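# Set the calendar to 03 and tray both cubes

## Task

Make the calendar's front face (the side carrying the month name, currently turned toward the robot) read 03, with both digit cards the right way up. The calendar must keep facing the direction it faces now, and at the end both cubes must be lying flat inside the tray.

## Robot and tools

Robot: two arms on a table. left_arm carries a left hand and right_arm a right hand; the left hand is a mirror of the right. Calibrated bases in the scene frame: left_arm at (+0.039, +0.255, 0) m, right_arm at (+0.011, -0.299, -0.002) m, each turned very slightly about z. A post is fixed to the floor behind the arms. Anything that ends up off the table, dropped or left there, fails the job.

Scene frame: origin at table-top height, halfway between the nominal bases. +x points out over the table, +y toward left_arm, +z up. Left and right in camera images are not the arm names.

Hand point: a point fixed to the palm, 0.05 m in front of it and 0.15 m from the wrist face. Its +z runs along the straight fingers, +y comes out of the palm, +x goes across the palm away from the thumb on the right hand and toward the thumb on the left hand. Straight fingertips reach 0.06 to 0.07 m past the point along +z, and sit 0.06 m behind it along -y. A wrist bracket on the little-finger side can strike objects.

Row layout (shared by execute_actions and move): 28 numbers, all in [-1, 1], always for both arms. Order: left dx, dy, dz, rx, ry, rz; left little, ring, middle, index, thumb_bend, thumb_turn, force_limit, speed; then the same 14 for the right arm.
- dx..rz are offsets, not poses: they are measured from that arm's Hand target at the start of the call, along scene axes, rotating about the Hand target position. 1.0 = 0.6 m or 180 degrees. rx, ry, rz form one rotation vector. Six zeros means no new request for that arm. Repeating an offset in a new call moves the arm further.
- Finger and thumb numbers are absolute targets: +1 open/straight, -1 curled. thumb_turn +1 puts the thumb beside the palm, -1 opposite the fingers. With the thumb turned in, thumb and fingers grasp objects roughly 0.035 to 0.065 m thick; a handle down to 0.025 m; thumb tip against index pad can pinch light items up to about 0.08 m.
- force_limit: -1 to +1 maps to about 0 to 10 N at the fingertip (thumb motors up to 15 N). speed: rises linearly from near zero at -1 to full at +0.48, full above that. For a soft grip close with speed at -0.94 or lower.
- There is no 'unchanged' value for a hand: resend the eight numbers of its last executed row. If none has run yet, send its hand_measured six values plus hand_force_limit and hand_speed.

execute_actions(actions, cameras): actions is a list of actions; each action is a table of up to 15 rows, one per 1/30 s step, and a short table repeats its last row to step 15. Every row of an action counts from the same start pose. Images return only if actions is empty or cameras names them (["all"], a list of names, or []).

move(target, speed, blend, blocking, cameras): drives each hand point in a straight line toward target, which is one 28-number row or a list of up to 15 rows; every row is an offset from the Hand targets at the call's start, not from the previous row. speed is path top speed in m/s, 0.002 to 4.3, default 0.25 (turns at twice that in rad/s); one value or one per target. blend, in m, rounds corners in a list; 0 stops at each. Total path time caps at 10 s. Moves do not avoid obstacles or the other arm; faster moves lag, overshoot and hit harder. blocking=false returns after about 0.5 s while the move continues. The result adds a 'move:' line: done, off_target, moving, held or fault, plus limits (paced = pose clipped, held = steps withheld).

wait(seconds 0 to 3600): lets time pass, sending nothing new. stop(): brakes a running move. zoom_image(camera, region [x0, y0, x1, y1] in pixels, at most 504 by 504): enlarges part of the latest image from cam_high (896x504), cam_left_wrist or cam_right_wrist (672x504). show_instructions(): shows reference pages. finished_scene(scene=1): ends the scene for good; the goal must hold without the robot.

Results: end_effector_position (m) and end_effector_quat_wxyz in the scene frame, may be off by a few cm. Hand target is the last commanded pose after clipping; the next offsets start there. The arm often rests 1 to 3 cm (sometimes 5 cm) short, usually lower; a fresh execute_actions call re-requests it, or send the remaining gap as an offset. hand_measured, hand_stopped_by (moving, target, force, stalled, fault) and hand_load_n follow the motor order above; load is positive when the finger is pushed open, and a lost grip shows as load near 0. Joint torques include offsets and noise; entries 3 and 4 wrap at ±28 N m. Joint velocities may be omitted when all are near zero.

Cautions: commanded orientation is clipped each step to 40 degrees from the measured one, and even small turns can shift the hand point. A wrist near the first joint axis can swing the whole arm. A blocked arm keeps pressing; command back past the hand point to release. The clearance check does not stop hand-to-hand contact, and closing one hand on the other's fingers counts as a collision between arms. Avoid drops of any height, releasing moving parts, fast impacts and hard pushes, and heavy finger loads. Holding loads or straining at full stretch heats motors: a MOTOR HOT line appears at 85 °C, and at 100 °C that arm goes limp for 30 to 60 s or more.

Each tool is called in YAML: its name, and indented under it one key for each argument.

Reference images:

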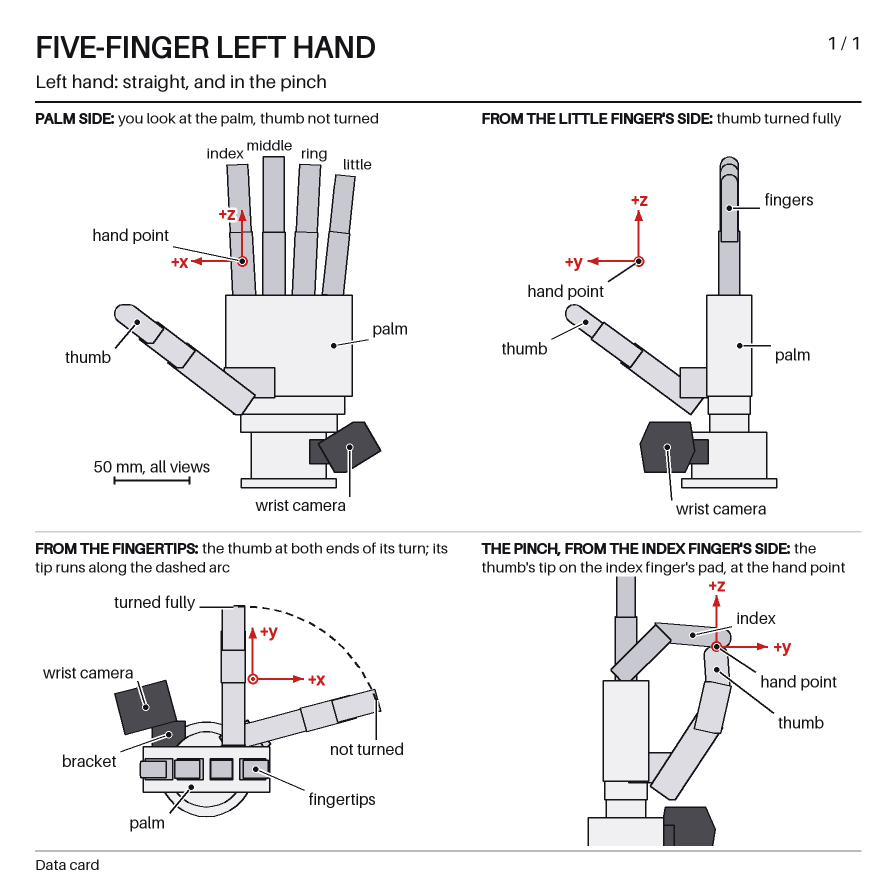

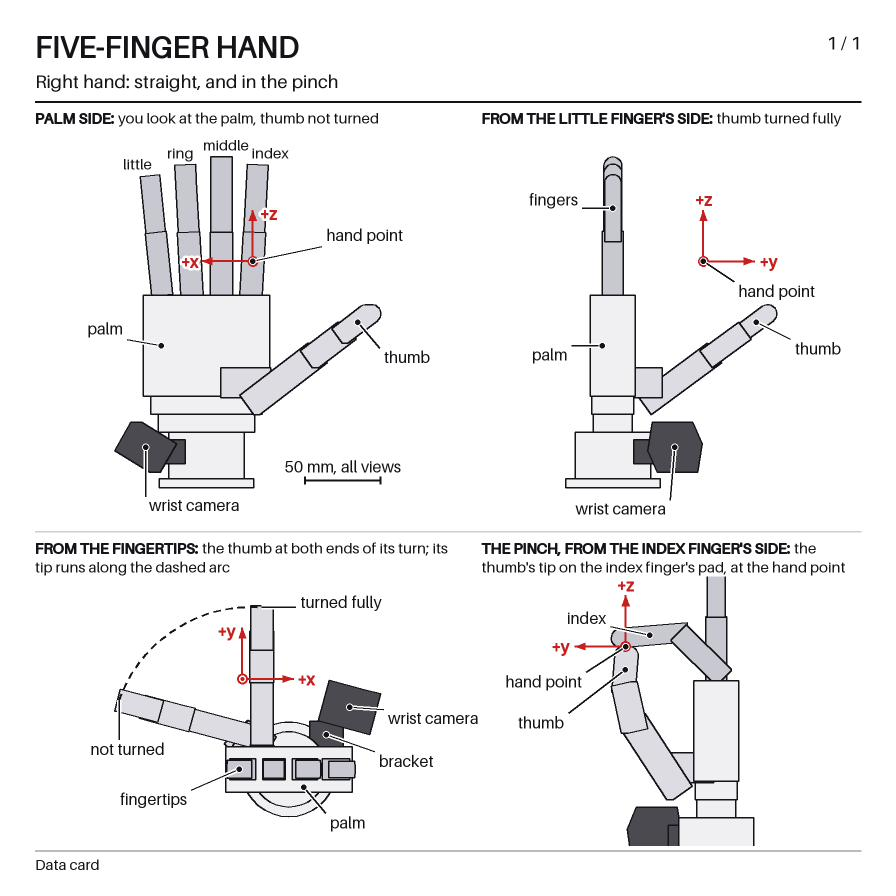

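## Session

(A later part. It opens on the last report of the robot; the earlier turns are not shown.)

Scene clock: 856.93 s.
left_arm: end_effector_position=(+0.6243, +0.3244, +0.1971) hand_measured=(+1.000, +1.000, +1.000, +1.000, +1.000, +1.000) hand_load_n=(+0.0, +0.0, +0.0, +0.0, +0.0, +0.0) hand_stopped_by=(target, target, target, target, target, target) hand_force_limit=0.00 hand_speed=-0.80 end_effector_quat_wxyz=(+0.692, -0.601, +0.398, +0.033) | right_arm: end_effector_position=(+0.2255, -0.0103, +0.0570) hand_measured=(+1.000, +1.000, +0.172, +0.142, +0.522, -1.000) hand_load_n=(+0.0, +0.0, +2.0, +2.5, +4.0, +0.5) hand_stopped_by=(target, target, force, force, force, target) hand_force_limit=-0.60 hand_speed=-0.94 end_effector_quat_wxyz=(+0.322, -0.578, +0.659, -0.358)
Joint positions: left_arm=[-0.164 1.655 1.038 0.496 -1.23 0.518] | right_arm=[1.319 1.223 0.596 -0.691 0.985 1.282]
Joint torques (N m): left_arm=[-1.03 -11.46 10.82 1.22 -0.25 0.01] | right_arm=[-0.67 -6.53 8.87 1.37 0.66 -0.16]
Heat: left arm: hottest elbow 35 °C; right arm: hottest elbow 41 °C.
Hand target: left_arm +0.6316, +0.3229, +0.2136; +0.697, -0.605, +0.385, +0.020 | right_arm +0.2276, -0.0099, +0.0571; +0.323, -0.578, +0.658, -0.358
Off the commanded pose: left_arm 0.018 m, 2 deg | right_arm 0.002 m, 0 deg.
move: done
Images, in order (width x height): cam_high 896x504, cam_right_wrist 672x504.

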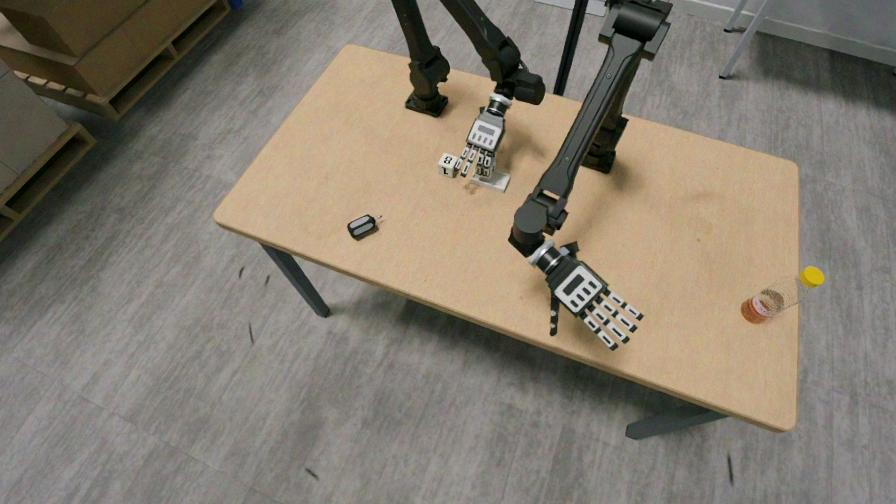

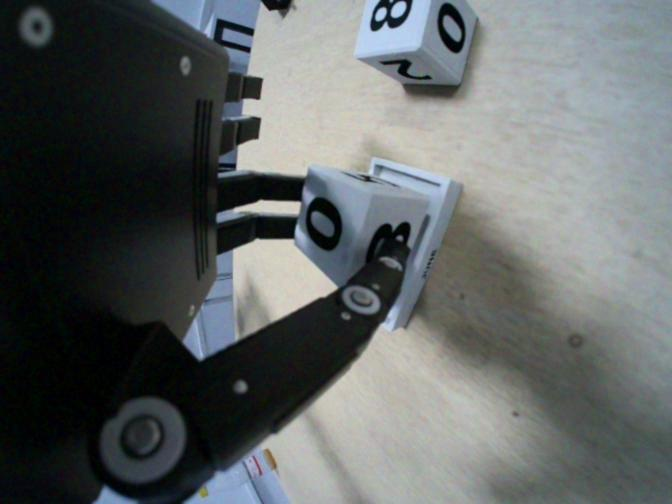

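execute_actions:
  actions: []

zoom_image:
  camera: "cam_right_wrist"
  region: [280, 130, 500, 350]

zoom_image:
  camera: "cam_high"
  region: [380, 250, 580, 400]

Scene clock: 888.17 s.
left_arm: end_effector_position=(+0.6243, +0.3244, +0.1971) hand_measured=(+1.000, +1.000, +1.000, +1.000, +1.000, +1.000) hand_load_n=(+0.0, +0.0, +0.0, +0.0, +0.0, +0.0) hand_stopped_by=(target, target, target, target, target, target) hand_force_limit=0.00 hand_speed=-0.80 end_effector_quat_wxyz=(+0.692, -0.601, +0.398, +0.033) | right_arm: end_effector_position=(+0.2255, -0.0103, +0.0570) hand_measured=(+1.000, +1.000, +0.172, +0.142, +0.522, -1.000) hand_load_n=(+0.0, +0.0, +2.0, +2.5, +4.5, +0.5) hand_stopped_by=(target, target, force, force, force, target) hand_force_limit=-0.60 hand_speed=-0.94 end_effector_quat_wxyz=(+0.322, -0.578, +0.658, -0.358)
Joint positions: left_arm=[-0.164 1.655 1.038 0.496 -1.23 0.518] | right_arm=[1.319 1.223 0.596 -0.691 0.985 1.282]
Joint velocities: within noise
Joint torques (N m): left_arm=[-1.03 -11.46 10.84 1.22 -0.26 0.01] | right_arm=[-0.62 -6.53 8.87 1.39 0.66 -0.19]
Motor temperatures (°C): left_arm=[28 31 35 26 26 24] | right_arm=[24 32 39 25 28 25]
Heat: left arm: hottest elbow 35 °C; right arm: hottest elbow 39 °C.
Hand target: left_arm +0.6316, +0.3229, +0.2136; +0.697, -0.605, +0.385, +0.020 | right_arm +0.2276, -0.0099, +0.0571; +0.323, -0.578, +0.658, -0.358
Off the commanded pose: left_arm 0.018 m, 2 deg | right_arm 0.002 m, 0 deg.

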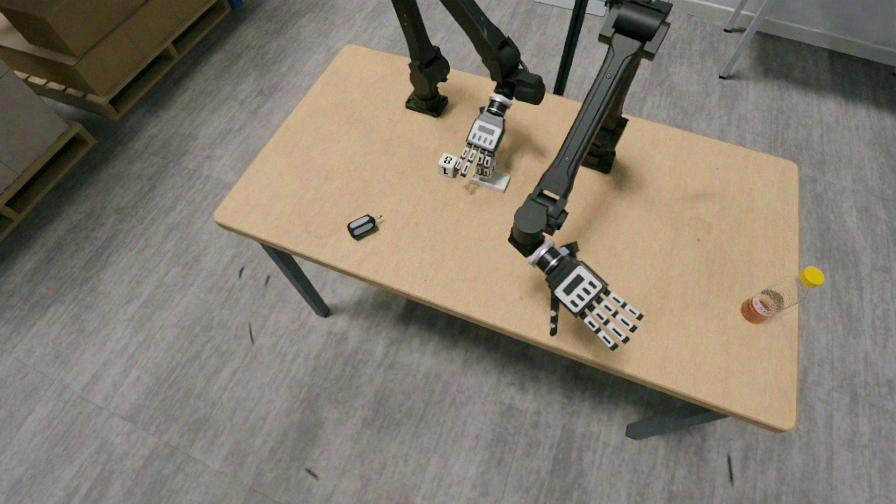

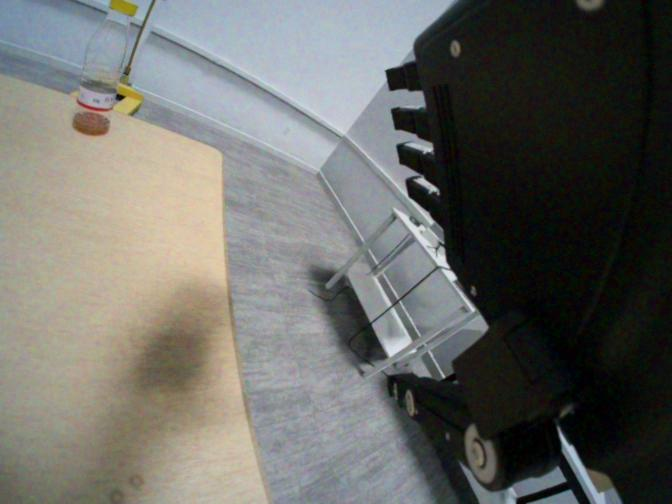

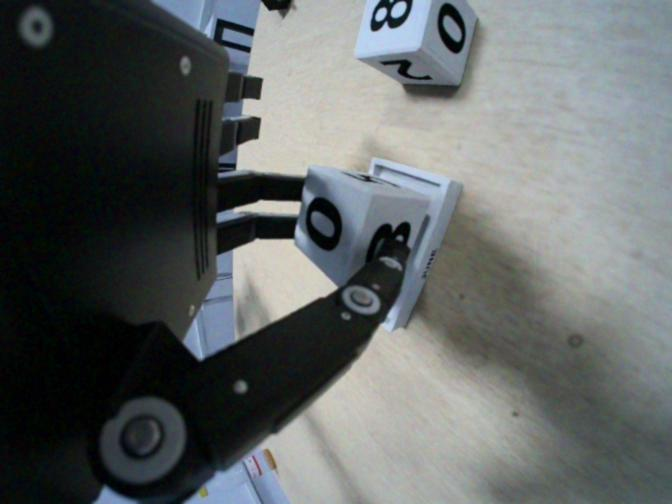

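Scaled by 2.291 from the camera's image (finer frame: 960x720).

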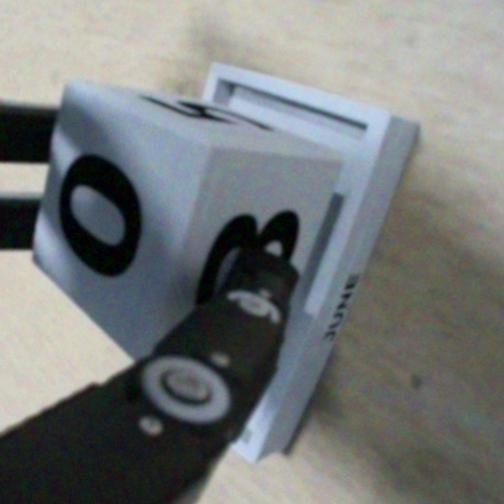

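Scaled by 2.520 from the camera's image (finer frame: 1280x720).

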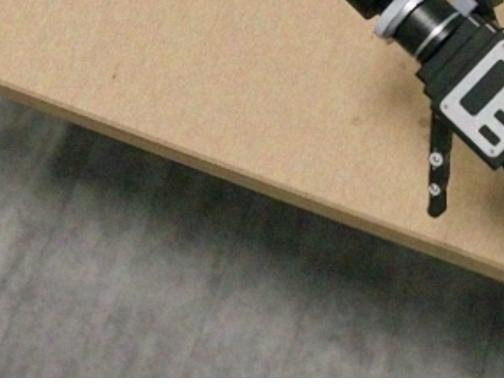

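zoom_image:
  camera: "cam_right_wrist"
  region: [350, 145, 470, 265]

zoom_image:
  camera: "cam_high"
  region: [430, 130, 530, 205]

Scaled by 4.200 from the camera's image (finer frame: 960x720).

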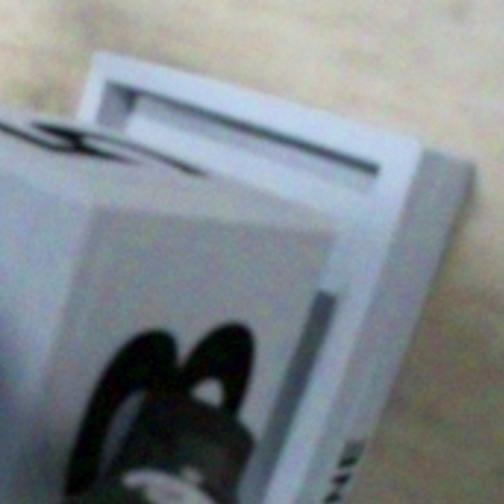

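Scaled by 5.040 from the camera's image (finer frame: 1280x720).

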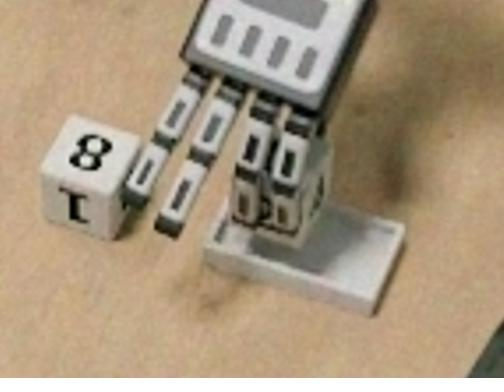

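move:
  target: [0,0,0,0,0,0,1,1,1,1,1,1,0,-0.8,0.001,-0.0113,-0.0067,0,0,0.011,1,1,0.0,0.0,0.3,-1,-0.6,-0.94]
  speed: 0.05
  cameras: ["cam_right_wrist","cam_high"]

zoom_image:
  camera: "cam_right_wrist"
  region: [350, 145, 470, 265]

zoom_image:
  camera: "cam_high"
  region: [430, 130, 530, 205]

Scene clock: 966.43 s.
left_arm: end_effector_position=(+0.6243, +0.3244, +0.1971) hand_measured=(+1.000, +1.000, +1.000, +1.000, +1.000, +1.000) hand_load_n=(+0.0, -0.5, +0.0, -0.5, +0.0, +0.0) hand_stopped_by=(target, target, target, target, target, target) hand_force_limit=0.00 hand_speed=-0.80 end_effector_quat_wxyz=(+0.692, -0.601, +0.398, +0.033) | right_arm: end_effector_position=(+0.2256, -0.0179, +0.0490) hand_measured=(+1.000, +1.000, +0.172, +0.142, +0.522, -1.000) hand_load_n=(-0.5, +0.0, +2.5, +3.0, +4.0, +0.5) hand_stopped_by=(target, target, force, force, force, target) hand_force_limit=-0.60 hand_speed=-0.94 end_effector_quat_wxyz=(-0.323, +0.592, -0.647, +0.355)
Joint positions: left_arm=[-0.164 1.655 1.038 0.496 -1.23 0.518] | right_arm=[1.304 1.2 0.551 -0.61 0.97 1.196]
Joint torques (N m): left_arm=[-1.03 -11.52 10.82 1.22 -0.26 0.01] | right_arm=[-0.73 -7.06 8.83 1.48 0.64 -0.19]
Heat: left arm: hottest elbow 35 °C; right arm: hottest elbow 38 °C.
Hand target: left_arm +0.6316, +0.3229, +0.2136; +0.697, -0.605, +0.385, +0.020 | right_arm +0.2282, -0.0167, +0.0531; +0.329, -0.589, +0.648, -0.352
Off the commanded pose: left_arm 0.018 m, 2 deg | right_arm 0.005 m, 1 deg.
move: done
Images, in order (width x height): cam_high 896x504, cam_right_wrist 672x504.

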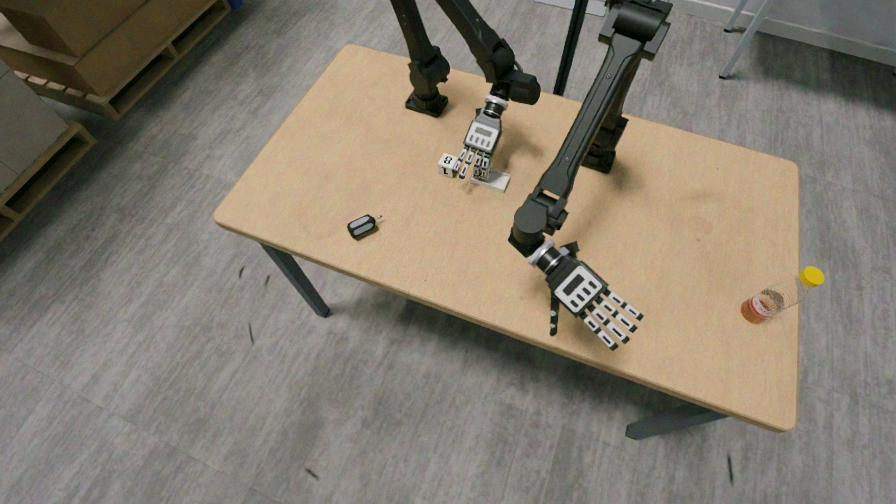

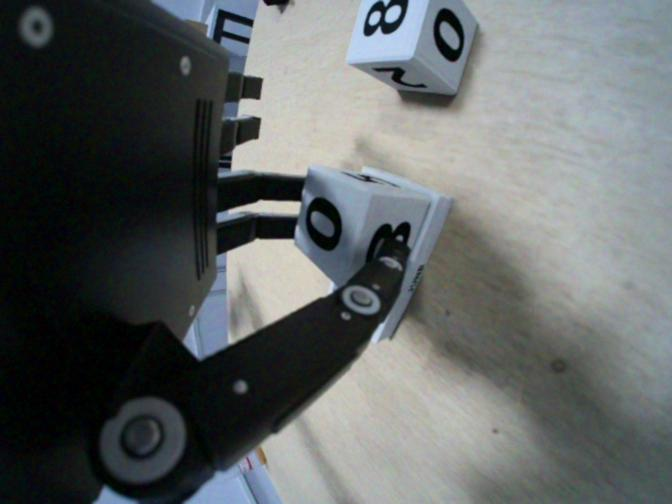

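Scaled by 4.200 from the camera's image (finer frame: 960x720).

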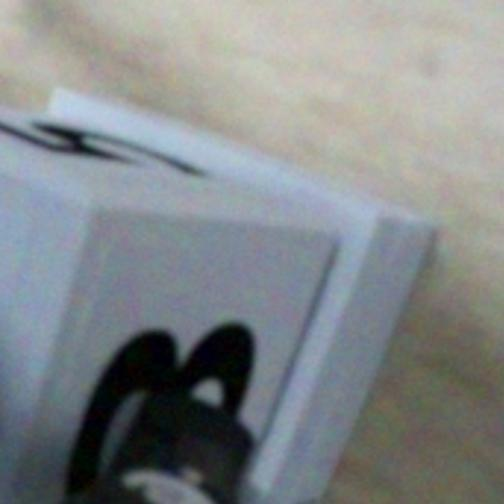

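Scaled by 5.040 from the camera's image (finer frame: 1280x720).

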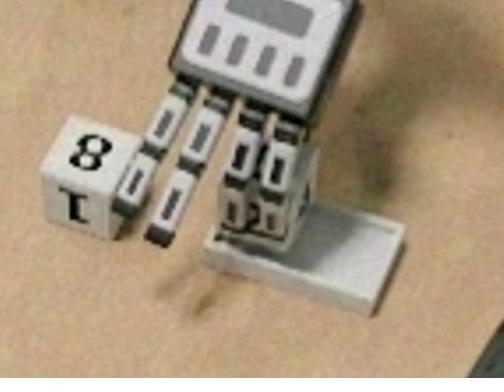

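move:
  target: [0,0,0,0,0,0,1,1,1,1,1,1,0,-0.8,0.0007,0.0028,-0.004,0,0,0.0056,1,1,0.0,0.0,0.3,-1,-0.6,-0.94]
  speed: 0.05
  cameras: ["cam_right_wrist"]

zoom_image:
  camera: "cam_right_wrist"
  region: [350, 145, 470, 265]

Scene clock: 991.77 s.
left_arm: end_effector_position=(+0.6243, +0.3244, +0.1971) hand_measured=(+1.000, +1.000, +1.000, +1.000, +1.000, +1.000) hand_load_n=(+0.0, +0.0, +0.0, +0.0, +0.0, +0.0) hand_stopped_by=(target, target, target, target, target, target) hand_force_limit=0.00 hand_speed=-0.80 end_effector_quat_wxyz=(+0.692, -0.601, +0.398, +0.033) | right_arm: end_effector_position=(+0.2264, -0.0151, +0.0476) hand_measured=(+1.000, +1.000, +0.172, +0.142, +0.522, -1.000) hand_load_n=(+0.0, +0.0, +2.5, +3.0, +4.0, +0.5) hand_stopped_by=(target, target, force, force, force, target) hand_force_limit=-0.60 hand_speed=-0.94 end_effector_quat_wxyz=(-0.328, +0.597, -0.642, +0.352)
Joint positions: left_arm=[-0.164 1.655 1.038 0.496 -1.23 0.518] | right_arm=[1.301 1.2 0.542 -0.57 0.963 1.161]
Joint torques (N m): left_arm=[-1.03 -11.46 10.82 1.21 -0.26 0.01] | right_arm=[-0.73 -7.06 8.61 1.51 0.57 -0.21]
Heat: left arm: hottest elbow 35 °C; right arm: hottest elbow 38 °C.
Hand target: left_arm +0.6316, +0.3229, +0.2136; +0.697, -0.605, +0.385, +0.020 | right_arm +0.2286, -0.0150, +0.0507; -0.332, +0.595, -0.643, +0.349
Off the commanded pose: left_arm 0.018 m, 2 deg | right_arm 0.004 m, 1 deg.
move: done

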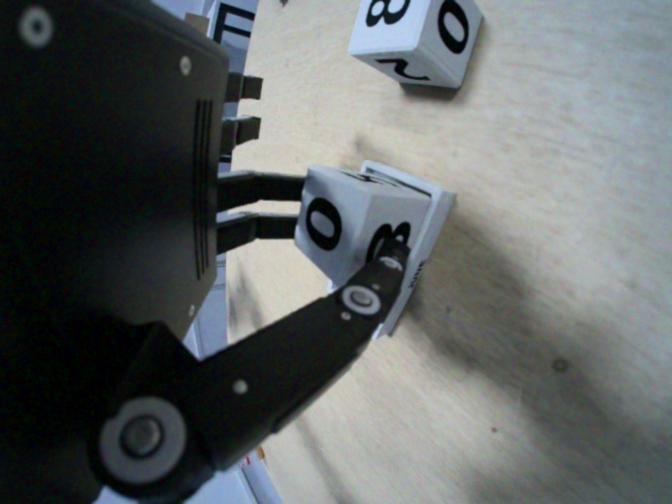

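Scaled by 4.200 from the camera's image (finer frame: 960x720).

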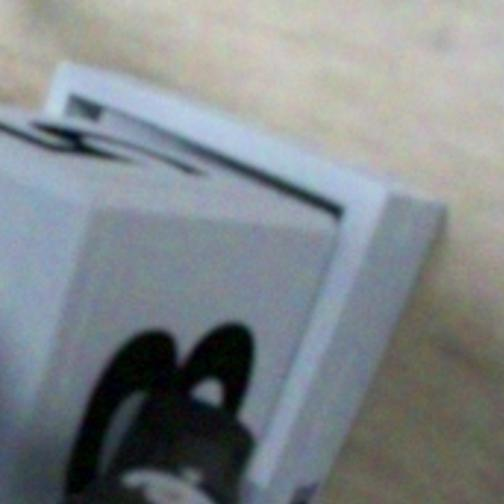

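move:
  target: [0,0,0,0,0,0,1,1,1,1,1,1,0,-0.8,0.0013,-0.0025,-0.0067,0,0,0,1,1,0.0,0.0,0.3,-1,-0.6,-0.94]
  speed: 0.04
  cameras: ["cam_right_wrist"]

zoom_image:
  camera: "cam_right_wrist"
  region: [350, 145, 470, 265]

Scene clock: 1005.03 s.
left_arm: end_effector_position=(+0.6243, +0.3244, +0.1971) hand_measured=(+1.000, +1.000, +1.000, +1.000, +1.000, +1.000) hand_load_n=(+0.0, +0.0, +0.0, +0.0, +0.0, +0.0) hand_stopped_by=(target, target, target, target, target, target) hand_force_limit=0.00 hand_speed=-0.80 end_effector_quat_wxyz=(+0.692, -0.601, +0.398, +0.033) | right_arm: end_effector_position=(+0.2267, -0.0175, +0.0439) hand_measured=(+1.000, +1.000, +0.172, +0.142, +0.522, -1.000) hand_load_n=(+0.0, +0.0, +2.0, +2.5, +4.0, +0.5) hand_stopped_by=(target, target, force, force, force, target) hand_force_limit=-0.60 hand_speed=-0.94 end_effector_quat_wxyz=(-0.328, +0.597, -0.642, +0.351)
Joint positions: left_arm=[-0.164 1.655 1.038 0.496 -1.23 0.518] | right_arm=[1.296 1.2 0.53 -0.55 0.96 1.154]
Joint torques (N m): left_arm=[-1.03 -11.46 10.82 1.22 -0.25 0] | right_arm=[-0.73 -6.65 8.8 1.52 0.63 -0.19]
Heat: left arm: hottest elbow 35 °C; right arm: hottest elbow 38 °C.
Hand target: left_arm +0.6316, +0.3229, +0.2136; +0.697, -0.605, +0.385, +0.020 | right_arm +0.2294, -0.0166, +0.0466; -0.332, +0.595, -0.643, +0.349
Off the commanded pose: left_arm 0.018 m, 2 deg | right_arm 0.004 m, 1 deg.
move: done

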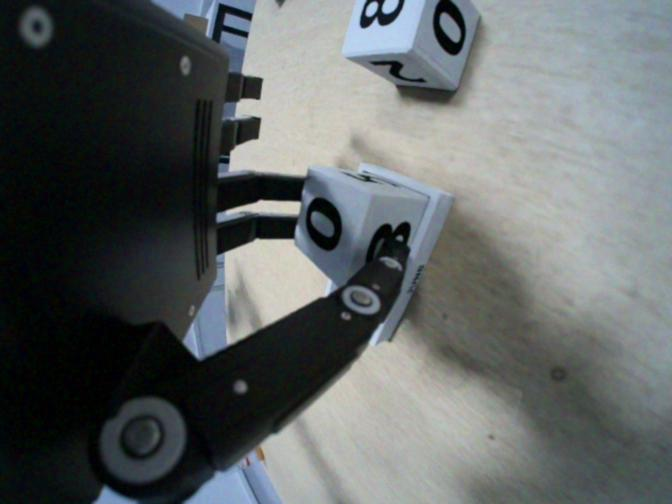

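Scaled by 4.200 from the camera's image (finer frame: 960x720).

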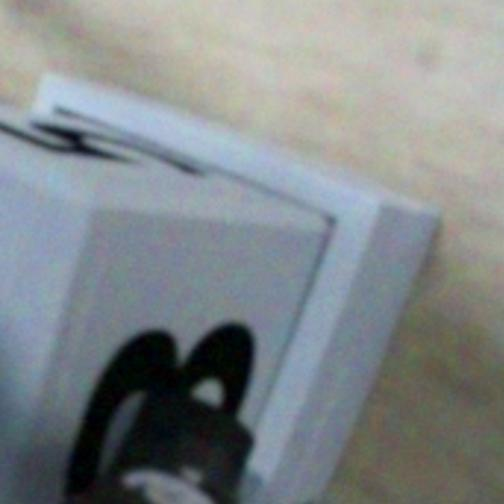

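move:
  target: [0,0,0,0,0,0,1,1,1,1,1,1,0,-0.8,0,0.0012,-0.004,0,0,0,1,1,0.0,0.0,0.3,-1,-0.6,-0.94]
  speed: 0.04
  cameras: ["cam_right_wrist"]

zoom_image:
  camera: "cam_right_wrist"
  region: [350, 145, 470, 265]

Scene clock: 1011.20 s.
left_arm: end_effector_position=(+0.6243, +0.3244, +0.1971) hand_measured=(+1.000, +1.000, +1.000, +1.000, +1.000, +1.000) hand_load_n=(+0.0, +0.0, +0.0, +0.0, +0.0, -0.5) hand_stopped_by=(target, target, target, target, target, target) hand_force_limit=0.00 hand_speed=-0.80 end_effector_quat_wxyz=(+0.692, -0.601, +0.398, +0.033) | right_arm: end_effector_position=(+0.2273, -0.0157, +0.0447) hand_measured=(+1.000, +1.000, +0.172, +0.142, +0.522, -1.000) hand_load_n=(+0.0, -0.5, +2.0, +2.0, +4.5, +1.0) hand_stopped_by=(target, target, force, force, force, target) hand_force_limit=-0.60 hand_speed=-0.94 end_effector_quat_wxyz=(-0.331, +0.595, -0.643, +0.349)
Joint positions: left_arm=[-0.164 1.655 1.038 0.496 -1.23 0.518] | right_arm=[1.296 1.2 0.53 -0.541 0.96 1.153]
Joint torques (N m): left_arm=[-0.97 -11.52 10.82 1.22 -0.25 0] | right_arm=[-0.62 -6.01 8.64 1.58 0.63 -0.19]
Heat: left arm: hottest elbow 35 °C; right arm: hottest elbow 37 °C.
Hand target: left_arm +0.6316, +0.3229, +0.2136; +0.697, -0.605, +0.385, +0.020 | right_arm +0.2294, -0.0159, +0.0442; -0.332, +0.595, -0.643, +0.349
Off the commanded pose: left_arm 0.018 m, 2 deg | right_arm 0.002 m, 0 deg.
move: done

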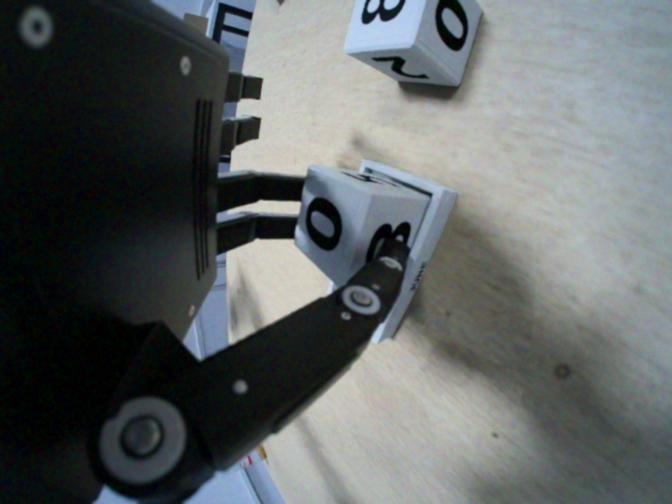

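Scaled by 4.200 from the camera's image (finer frame: 960x720).

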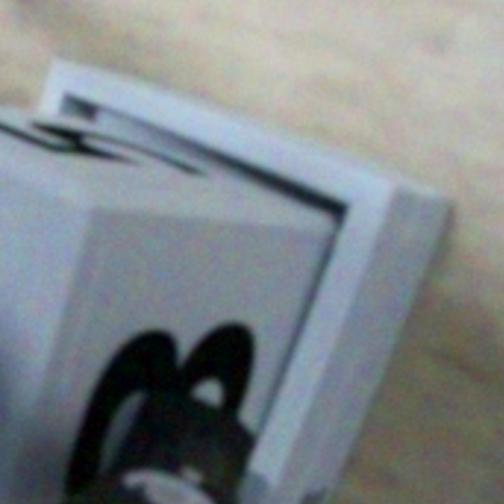

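move:
  target: [0,0,0,0,0,0,1,1,1,1,1,1,0,-0.8,0,0,-0.005,0,0,0,1,1,0.0,0.0,0.3,-1,-0.6,-0.94]
  speed: 0.04
  cameras: ["cam_right_wrist"]

zoom_image:
  camera: "cam_right_wrist"
  region: [350, 145, 470, 265]

Scene clock: 1017.20 s.
left_arm: end_effector_position=(+0.6243, +0.3244, +0.1971) hand_measured=(+1.000, +1.000, +1.000, +1.000, +1.000, +1.000) hand_load_n=(+0.0, +0.0, +0.0, +0.0, +0.0, +0.0) hand_stopped_by=(target, target, target, target, target, target) hand_force_limit=0.00 hand_speed=-0.80 end_effector_quat_wxyz=(+0.692, -0.601, +0.398, +0.033) | right_arm: end_effector_position=(+0.2273, -0.0158, +0.0434) hand_measured=(+1.000, +1.000, +0.172, +0.142, +0.522, -1.000) hand_load_n=(+0.0, +0.0, +2.0, +2.5, +4.5, +0.5) hand_stopped_by=(target, target, force, force, force, target) hand_force_limit=-0.60 hand_speed=-0.94 end_effector_quat_wxyz=(-0.334, +0.594, -0.644, +0.348)
Joint positions: left_arm=[-0.164 1.655 1.038 0.496 -1.23 0.518] | right_arm=[1.296 1.2 0.524 -0.53 0.96 1.153]
Joint torques (N m): left_arm=[-1.03 -11.46 10.82 1.22 -0.26 0.01] | right_arm=[-0.73 -5.36 8.77 1.58 0.63 -0.18]
Heat: left arm: hottest elbow 35 °C; right arm: hottest elbow 37 °C.
Hand target: left_arm +0.6316, +0.3229, +0.2136; +0.697, -0.605, +0.385, +0.020 | right_arm +0.2294, -0.0159, +0.0412; -0.332, +0.595, -0.643, +0.349
Off the commanded pose: left_arm 0.018 m, 2 deg | right_arm 0.003 m, 0 deg.
move: done

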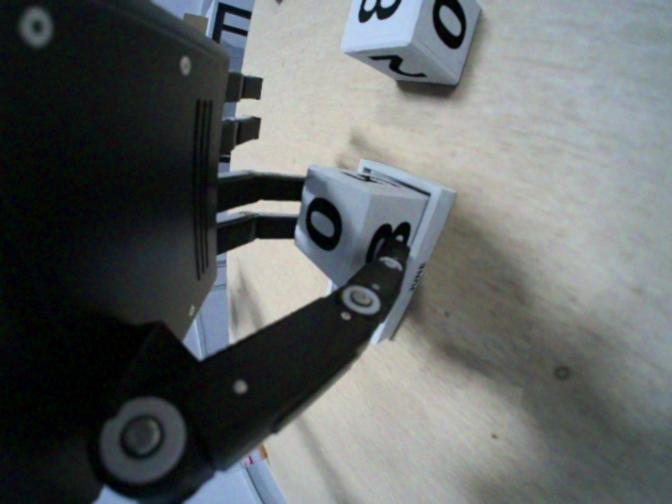

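Scaled by 4.200 from the camera's image (finer frame: 960x720).

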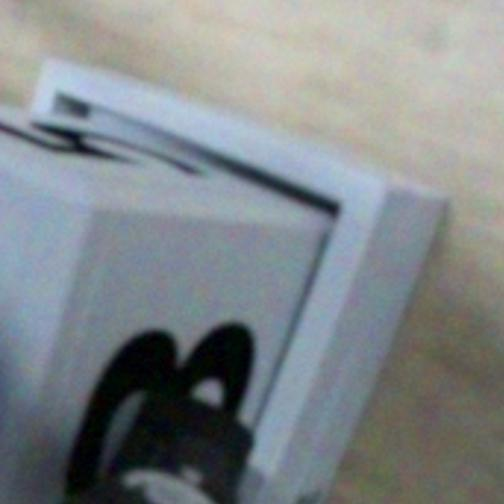

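move:
  target: [0,0,0,0,0,0,1,1,1,1,1,1,0,-0.8,-0.0015,0,-0.003,0,0,0,1,1,0.0,0.0,0.3,-1,-0.6,-0.94]
  speed: 0.04
  cameras: ["cam_right_wrist"]

zoom_image:
  camera: "cam_right_wrist"
  region: [350, 145, 470, 265]

Scene clock: 1041.23 s.
left_arm: end_effector_position=(+0.6243, +0.3244, +0.1971) hand_measured=(+1.000, +1.000, +1.000, +1.000, +1.000, +1.000) hand_load_n=(+0.0, +0.0, -0.5, +0.0, +0.0, +0.0) hand_stopped_by=(target, target, target, target, target, target) hand_force_limit=0.00 hand_speed=-0.80 end_effector_quat_wxyz=(+0.692, -0.601, +0.398, +0.033) | right_arm: end_effector_position=(+0.2274, -0.0154, +0.0432) hand_measured=(+1.000, +1.000, +0.172, +0.142, +0.522, -1.000) hand_load_n=(+0.0, +0.0, +2.0, +2.5, +4.0, +0.5) hand_stopped_by=(target, target, force, force, force, target) hand_force_limit=-0.60 hand_speed=-0.94 end_effector_quat_wxyz=(-0.334, +0.594, -0.644, +0.348)
Joint positions: left_arm=[-0.164 1.655 1.038 0.496 -1.23 0.518] | right_arm=[1.296 1.201 0.524 -0.527 0.96 1.153]
Joint torques (N m): left_arm=[-1.03 -11.46 10.82 1.22 -0.25 0.01] | right_arm=[-0.44 -5.13 8.54 1.58 0.67 -0.14]
Heat: left arm: hottest elbow 35 °C; right arm: hottest elbow 37 °C.
Hand target: left_arm +0.6316, +0.3229, +0.2136; +0.697, -0.605, +0.385, +0.020 | right_arm +0.2285, -0.0159, +0.0393; -0.332, +0.595, -0.643, +0.349
Off the commanded pose: left_arm 0.018 m, 2 deg | right_arm 0.004 m, 0 deg.
move: done

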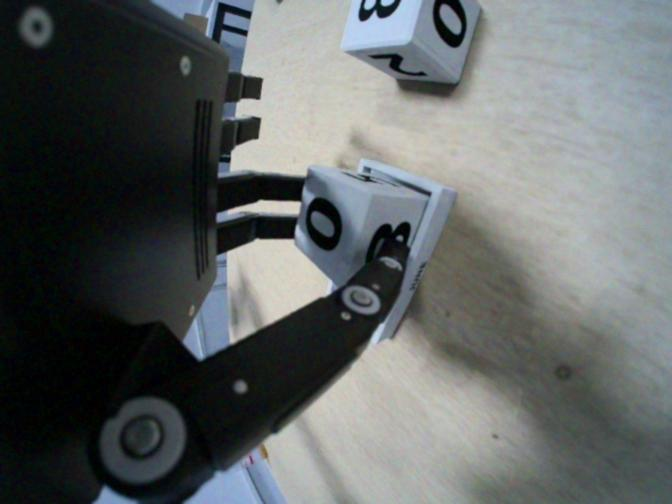

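Scaled by 4.200 from the camera's image (finer frame: 960x720).

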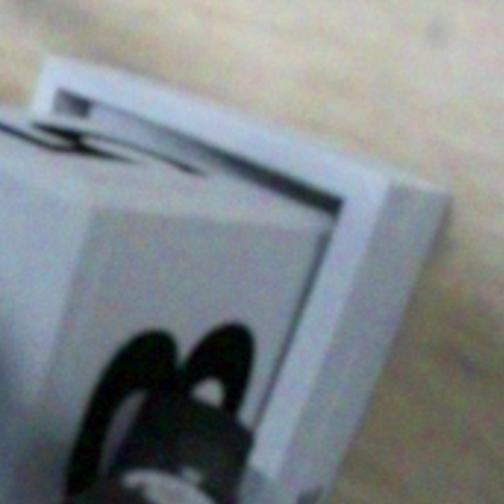

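zoom_image:
  camera: "cam_high"
  region: [450, 150, 520, 200]

zoom_image:
  camera: "cam_right_wrist"
  region: [280, 130, 480, 350]

This scene's latest camera images include none from cam_high. They are from: cam_right_wrist. cam_high's image comes with the result of a call that names it in "cameras".

Scaled by 2.291 from the camera's image (finer frame: 960x720).

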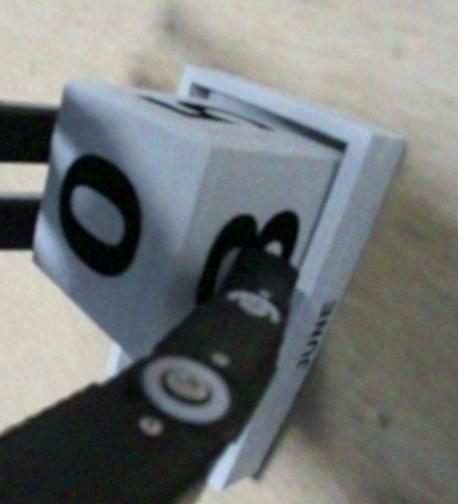

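move:
  target: [0,0,0,0,0,0,1,1,1,1,1,1,0,-0.8,-0.0015,0,0.01,0,0,0,1,1,0.0,0.0,0.3,-1,-0.6,-0.94]
  speed: 0.04
  cameras: ["cam_right_wrist","cam_high"]

zoom_image:
  camera: "cam_right_wrist"
  region: [350, 145, 470, 265]

zoom_image:
  camera: "cam_high"
  region: [450, 150, 520, 200]

Scene clock: 1061.53 s.
left_arm: end_effector_position=(+0.6243, +0.3244, +0.1971) hand_measured=(+1.000, +1.000, +1.000, +1.000, +1.000, +1.000) hand_load_n=(-0.5, +0.0, +0.0, +0.0, +0.5, +0.0) hand_stopped_by=(target, target, target, target, target, target) hand_force_limit=0.00 hand_speed=-0.80 end_effector_quat_wxyz=(+0.692, -0.601, +0.398, +0.033) | right_arm: end_effector_position=(+0.2271, -0.0164, +0.0428) hand_measured=(+1.000, +1.000, +0.172, +0.142, +0.522, -1.000) hand_load_n=(+0.0, +0.0, +2.0, +2.5, +4.5, +0.5) hand_stopped_by=(target, target, force, force, force, target) hand_force_limit=-0.60 hand_speed=-0.94 end_effector_quat_wxyz=(-0.332, +0.595, -0.644, +0.349)
Joint positions: left_arm=[-0.164 1.655 1.038 0.496 -1.23 0.518] | right_arm=[1.296 1.201 0.524 -0.532 0.96 1.153]
Joint torques (N m): left_arm=[-0.97 -11.52 10.82 1.22 -0.25 0.01] | right_arm=[-0.26 -6.36 9.35 0.69 0.72 -0.11]
Heat: left arm: hottest elbow 36 °C; right arm: hottest elbow 36 °C.
Hand target: left_arm +0.6316, +0.3229, +0.2136; +0.697, -0.605, +0.385, +0.020 | right_arm +0.2276, -0.0160, +0.0453; -0.332, +0.595, -0.643, +0.349
Off the commanded pose: left_arm 0.018 m, 2 deg | right_arm 0.003 m, 0 deg.
move: done
Images, in order (width x height): cam_high 896x504, cam_right_wrist 672x504.

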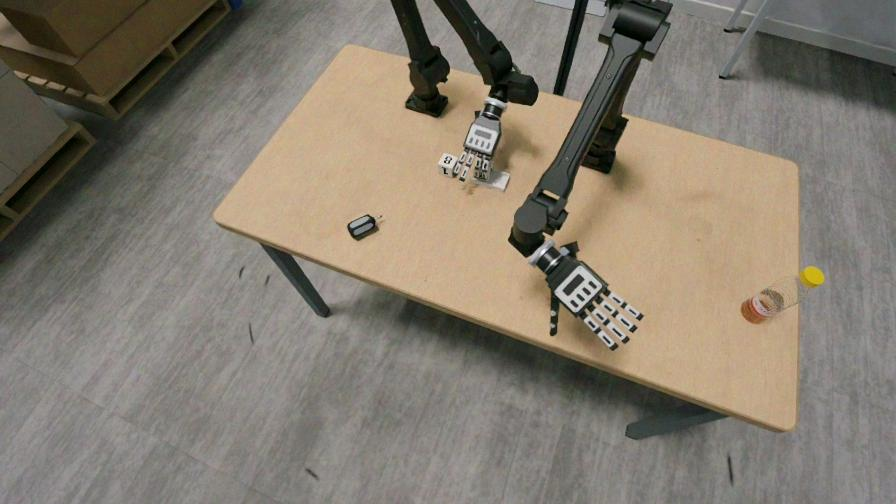

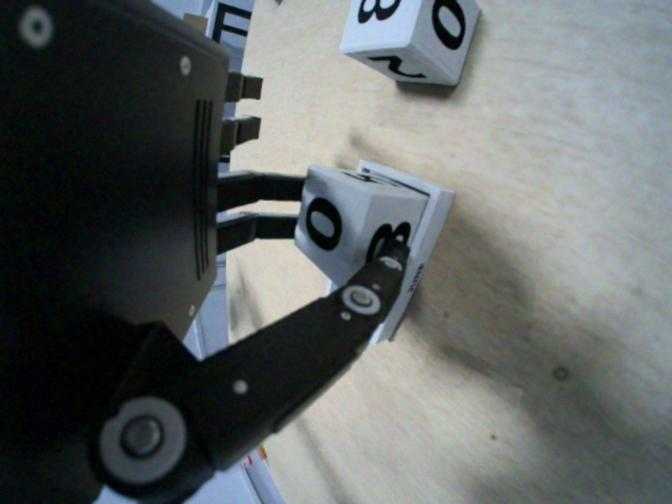

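Scaled by 4.200 from the camera's image (finer frame: 960x720).

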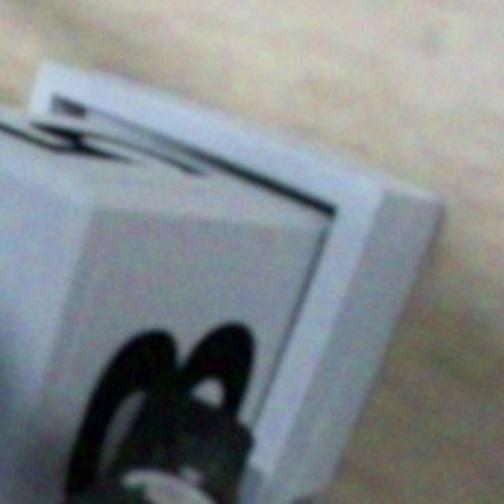

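Scaled by 7.200 from the camera's image (finer frame: 1280x720).

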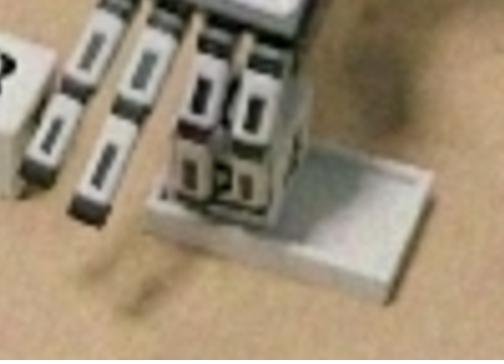

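move:
  target: [0,0,0,0,0,0,1,1,1,1,1,1,0,-0.8,-0.0015,0.001,0.008,0,0,0,1,1,0.0,0.0,0.3,-1,-0.6,-0.94]
  speed: 0.04
  cameras: ["cam_right_wrist","cam_high"]

zoom_image:
  camera: "cam_right_wrist"
  region: [350, 145, 470, 265]

zoom_image:
  camera: "cam_high"
  region: [450, 150, 520, 200]

Scene clock: 1069.13 s.
left_arm: end_effector_position=(+0.6243, +0.3244, +0.1971) hand_measured=(+1.000, +1.000, +1.000, +1.000, +1.000, +1.000) hand_load_n=(+0.0, +0.0, +0.0, +0.0, +0.0, +0.0) hand_stopped_by=(target, target, target, target, target, target) hand_force_limit=0.00 hand_speed=-0.80 end_effector_quat_wxyz=(+0.692, -0.601, +0.398, +0.033) | right_arm: end_effector_position=(+0.2256, -0.0212, +0.0410) hand_measured=(+1.000, +1.000, +0.172, +0.142, +0.522, -1.000) hand_load_n=(+0.0, +0.0, +2.0, +2.5, +4.5, +1.0) hand_stopped_by=(target, target, force, force, force, target) hand_force_limit=-0.60 hand_speed=-0.94 end_effector_quat_wxyz=(-0.324, +0.600, -0.641, +0.353)
Joint positions: left_arm=[-0.164 1.655 1.038 0.496 -1.23 0.518] | right_arm=[1.296 1.2 0.524 -0.554 0.96 1.153]
Joint torques (N m): left_arm=[-1.03 -11.46 10.82 1.22 -0.26 0.01] | right_arm=[0.03 -7 10.07 0.65 0.77 -0.05]
Heat: left arm: hottest elbow 36 °C; right arm: hottest elbow 36 °C.
Hand target: left_arm +0.6316, +0.3229, +0.2136; +0.697, -0.605, +0.385, +0.020 | right_arm +0.2267, -0.0153, +0.0502; -0.332, +0.595, -0.643, +0.349
Off the commanded pose: left_arm 0.018 m, 2 deg | right_arm 0.011 m, 1 deg.
move: off_target (right_arm)
Images, in order (width x height): cam_high 896x504, cam_right_wrist 672x504.

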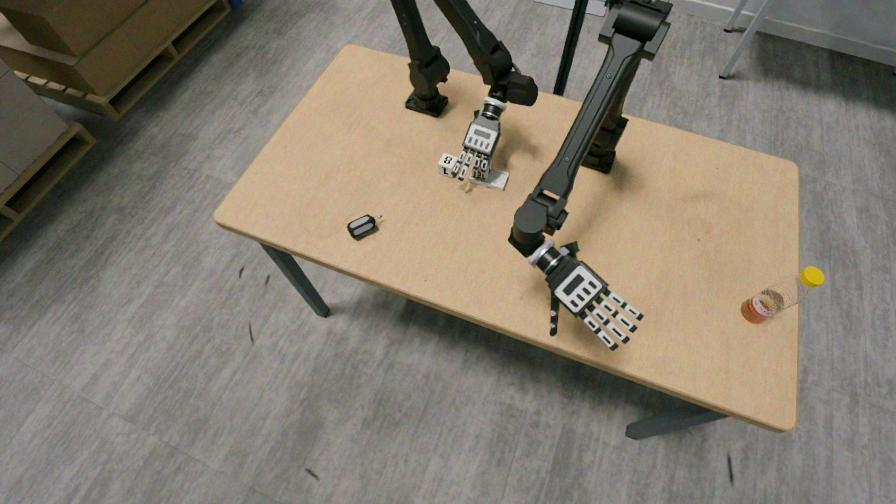

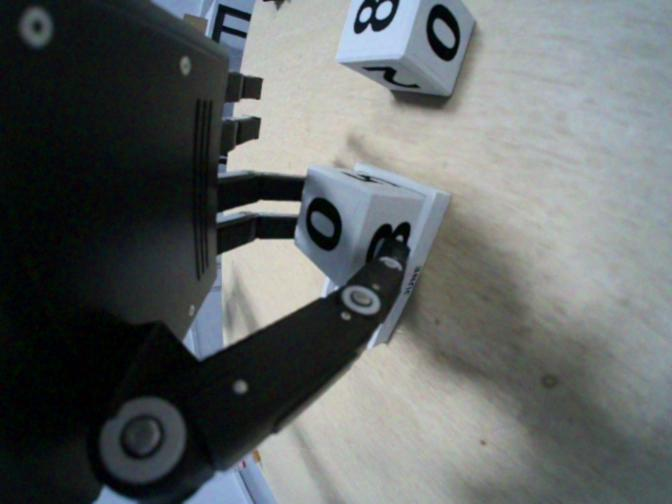

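Scaled by 4.200 from the camera's image (finer frame: 960x720).

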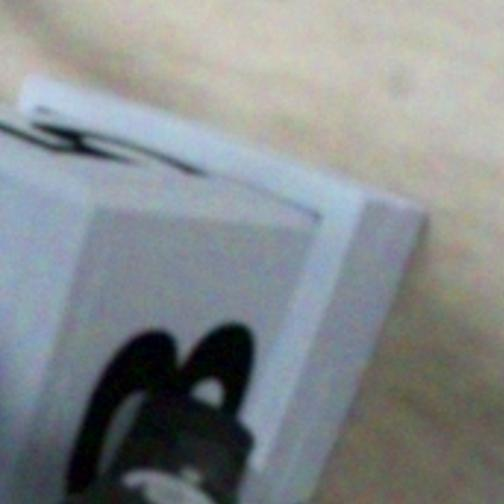

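Scaled by 7.200 from the camera's image (finer frame: 1280x720).

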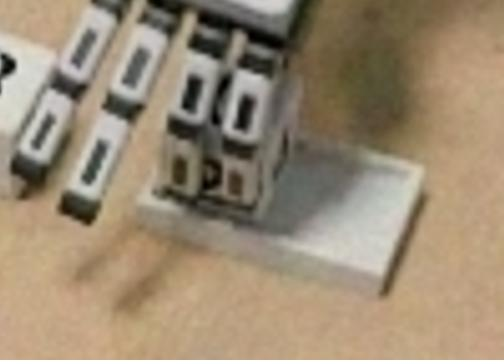

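move:
  target: [0,0,0,0,0,0,1,1,1,1,1,1,0,-0.8,-0.0005,-0.0062,-0.02,0,0,0,1,1,0.0,0.0,0.3,-1,-0.6,-0.94]
  speed: 0.03
  cameras: ["cam_right_wrist","cam_high"]

zoom_image:
  camera: "cam_right_wrist"
  region: [350, 145, 470, 265]

zoom_image:
  camera: "cam_high"
  region: [450, 150, 520, 200]

Scene clock: 1078.97 s.
left_arm: end_effector_position=(+0.6243, +0.3244, +0.1971) hand_measured=(+1.000, +1.000, +1.000, +1.000, +1.000, +1.000) hand_load_n=(+0.0, +0.0, +0.0, -0.5, +0.0, +0.0) hand_stopped_by=(target, target, target, target, target, target) hand_force_limit=0.00 hand_speed=-0.80 end_effector_quat_wxyz=(+0.692, -0.601, +0.398, +0.033) | right_arm: end_effector_position=(+0.2264, -0.0191, +0.0406) hand_measured=(+1.000, +1.000, +0.172, +0.142, +0.522, -1.000) hand_load_n=(+0.0, +0.0, +2.5, +3.0, +4.0, +0.5) hand_stopped_by=(target, target, force, force, force, target) hand_force_limit=-0.60 hand_speed=-0.94 end_effector_quat_wxyz=(-0.331, +0.596, -0.643, +0.350)
Joint positions: left_arm=[-0.164 1.655 1.038 0.496 -1.23 0.518] | right_arm=[1.296 1.2 0.517 -0.53 0.962 1.153]
Joint torques (N m): left_arm=[-1.03 -11.46 10.82 1.21 -0.26 0.01] | right_arm=[-0.21 -5.66 8.29 1.55 0.68 -0.08]
Heat: left arm: hottest elbow 36 °C; right arm: hottest elbow 37 °C.
Hand target: left_arm +0.6316, +0.3229, +0.2136; +0.697, -0.605, +0.385, +0.020 | right_arm +0.2264, -0.0189, +0.0383; -0.332, +0.595, -0.643, +0.349
Off the commanded pose: left_arm 0.018 m, 2 deg | right_arm 0.002 m, 0 deg.
move: done
Images, in order (width x height): cam_high 896x504, cam_right_wrist 672x504.

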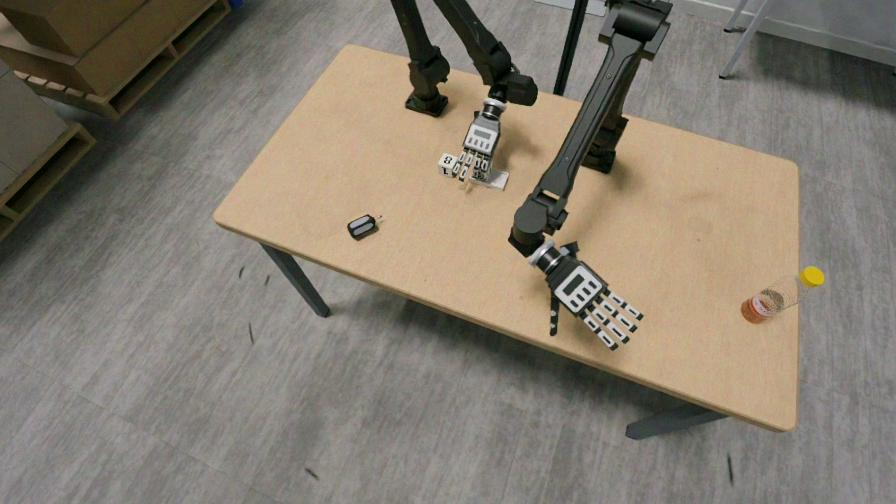

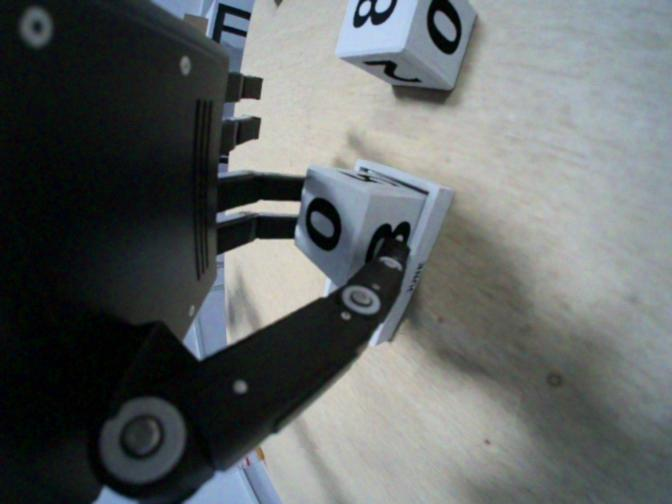

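Scaled by 4.200 from the camera's image (finer frame: 960x720).

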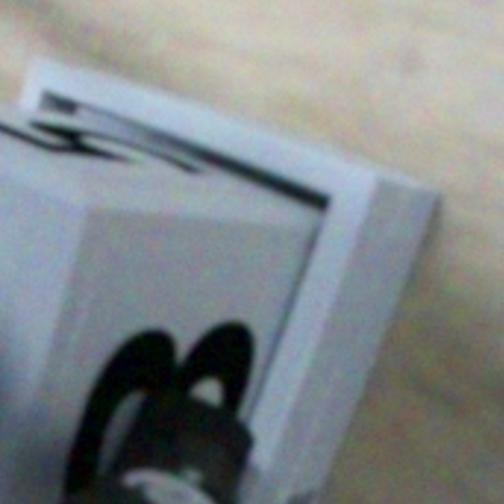

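Scaled by 7.200 from the camera's image (finer frame: 1280x720).

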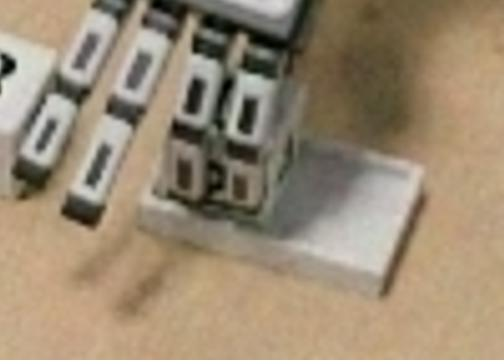

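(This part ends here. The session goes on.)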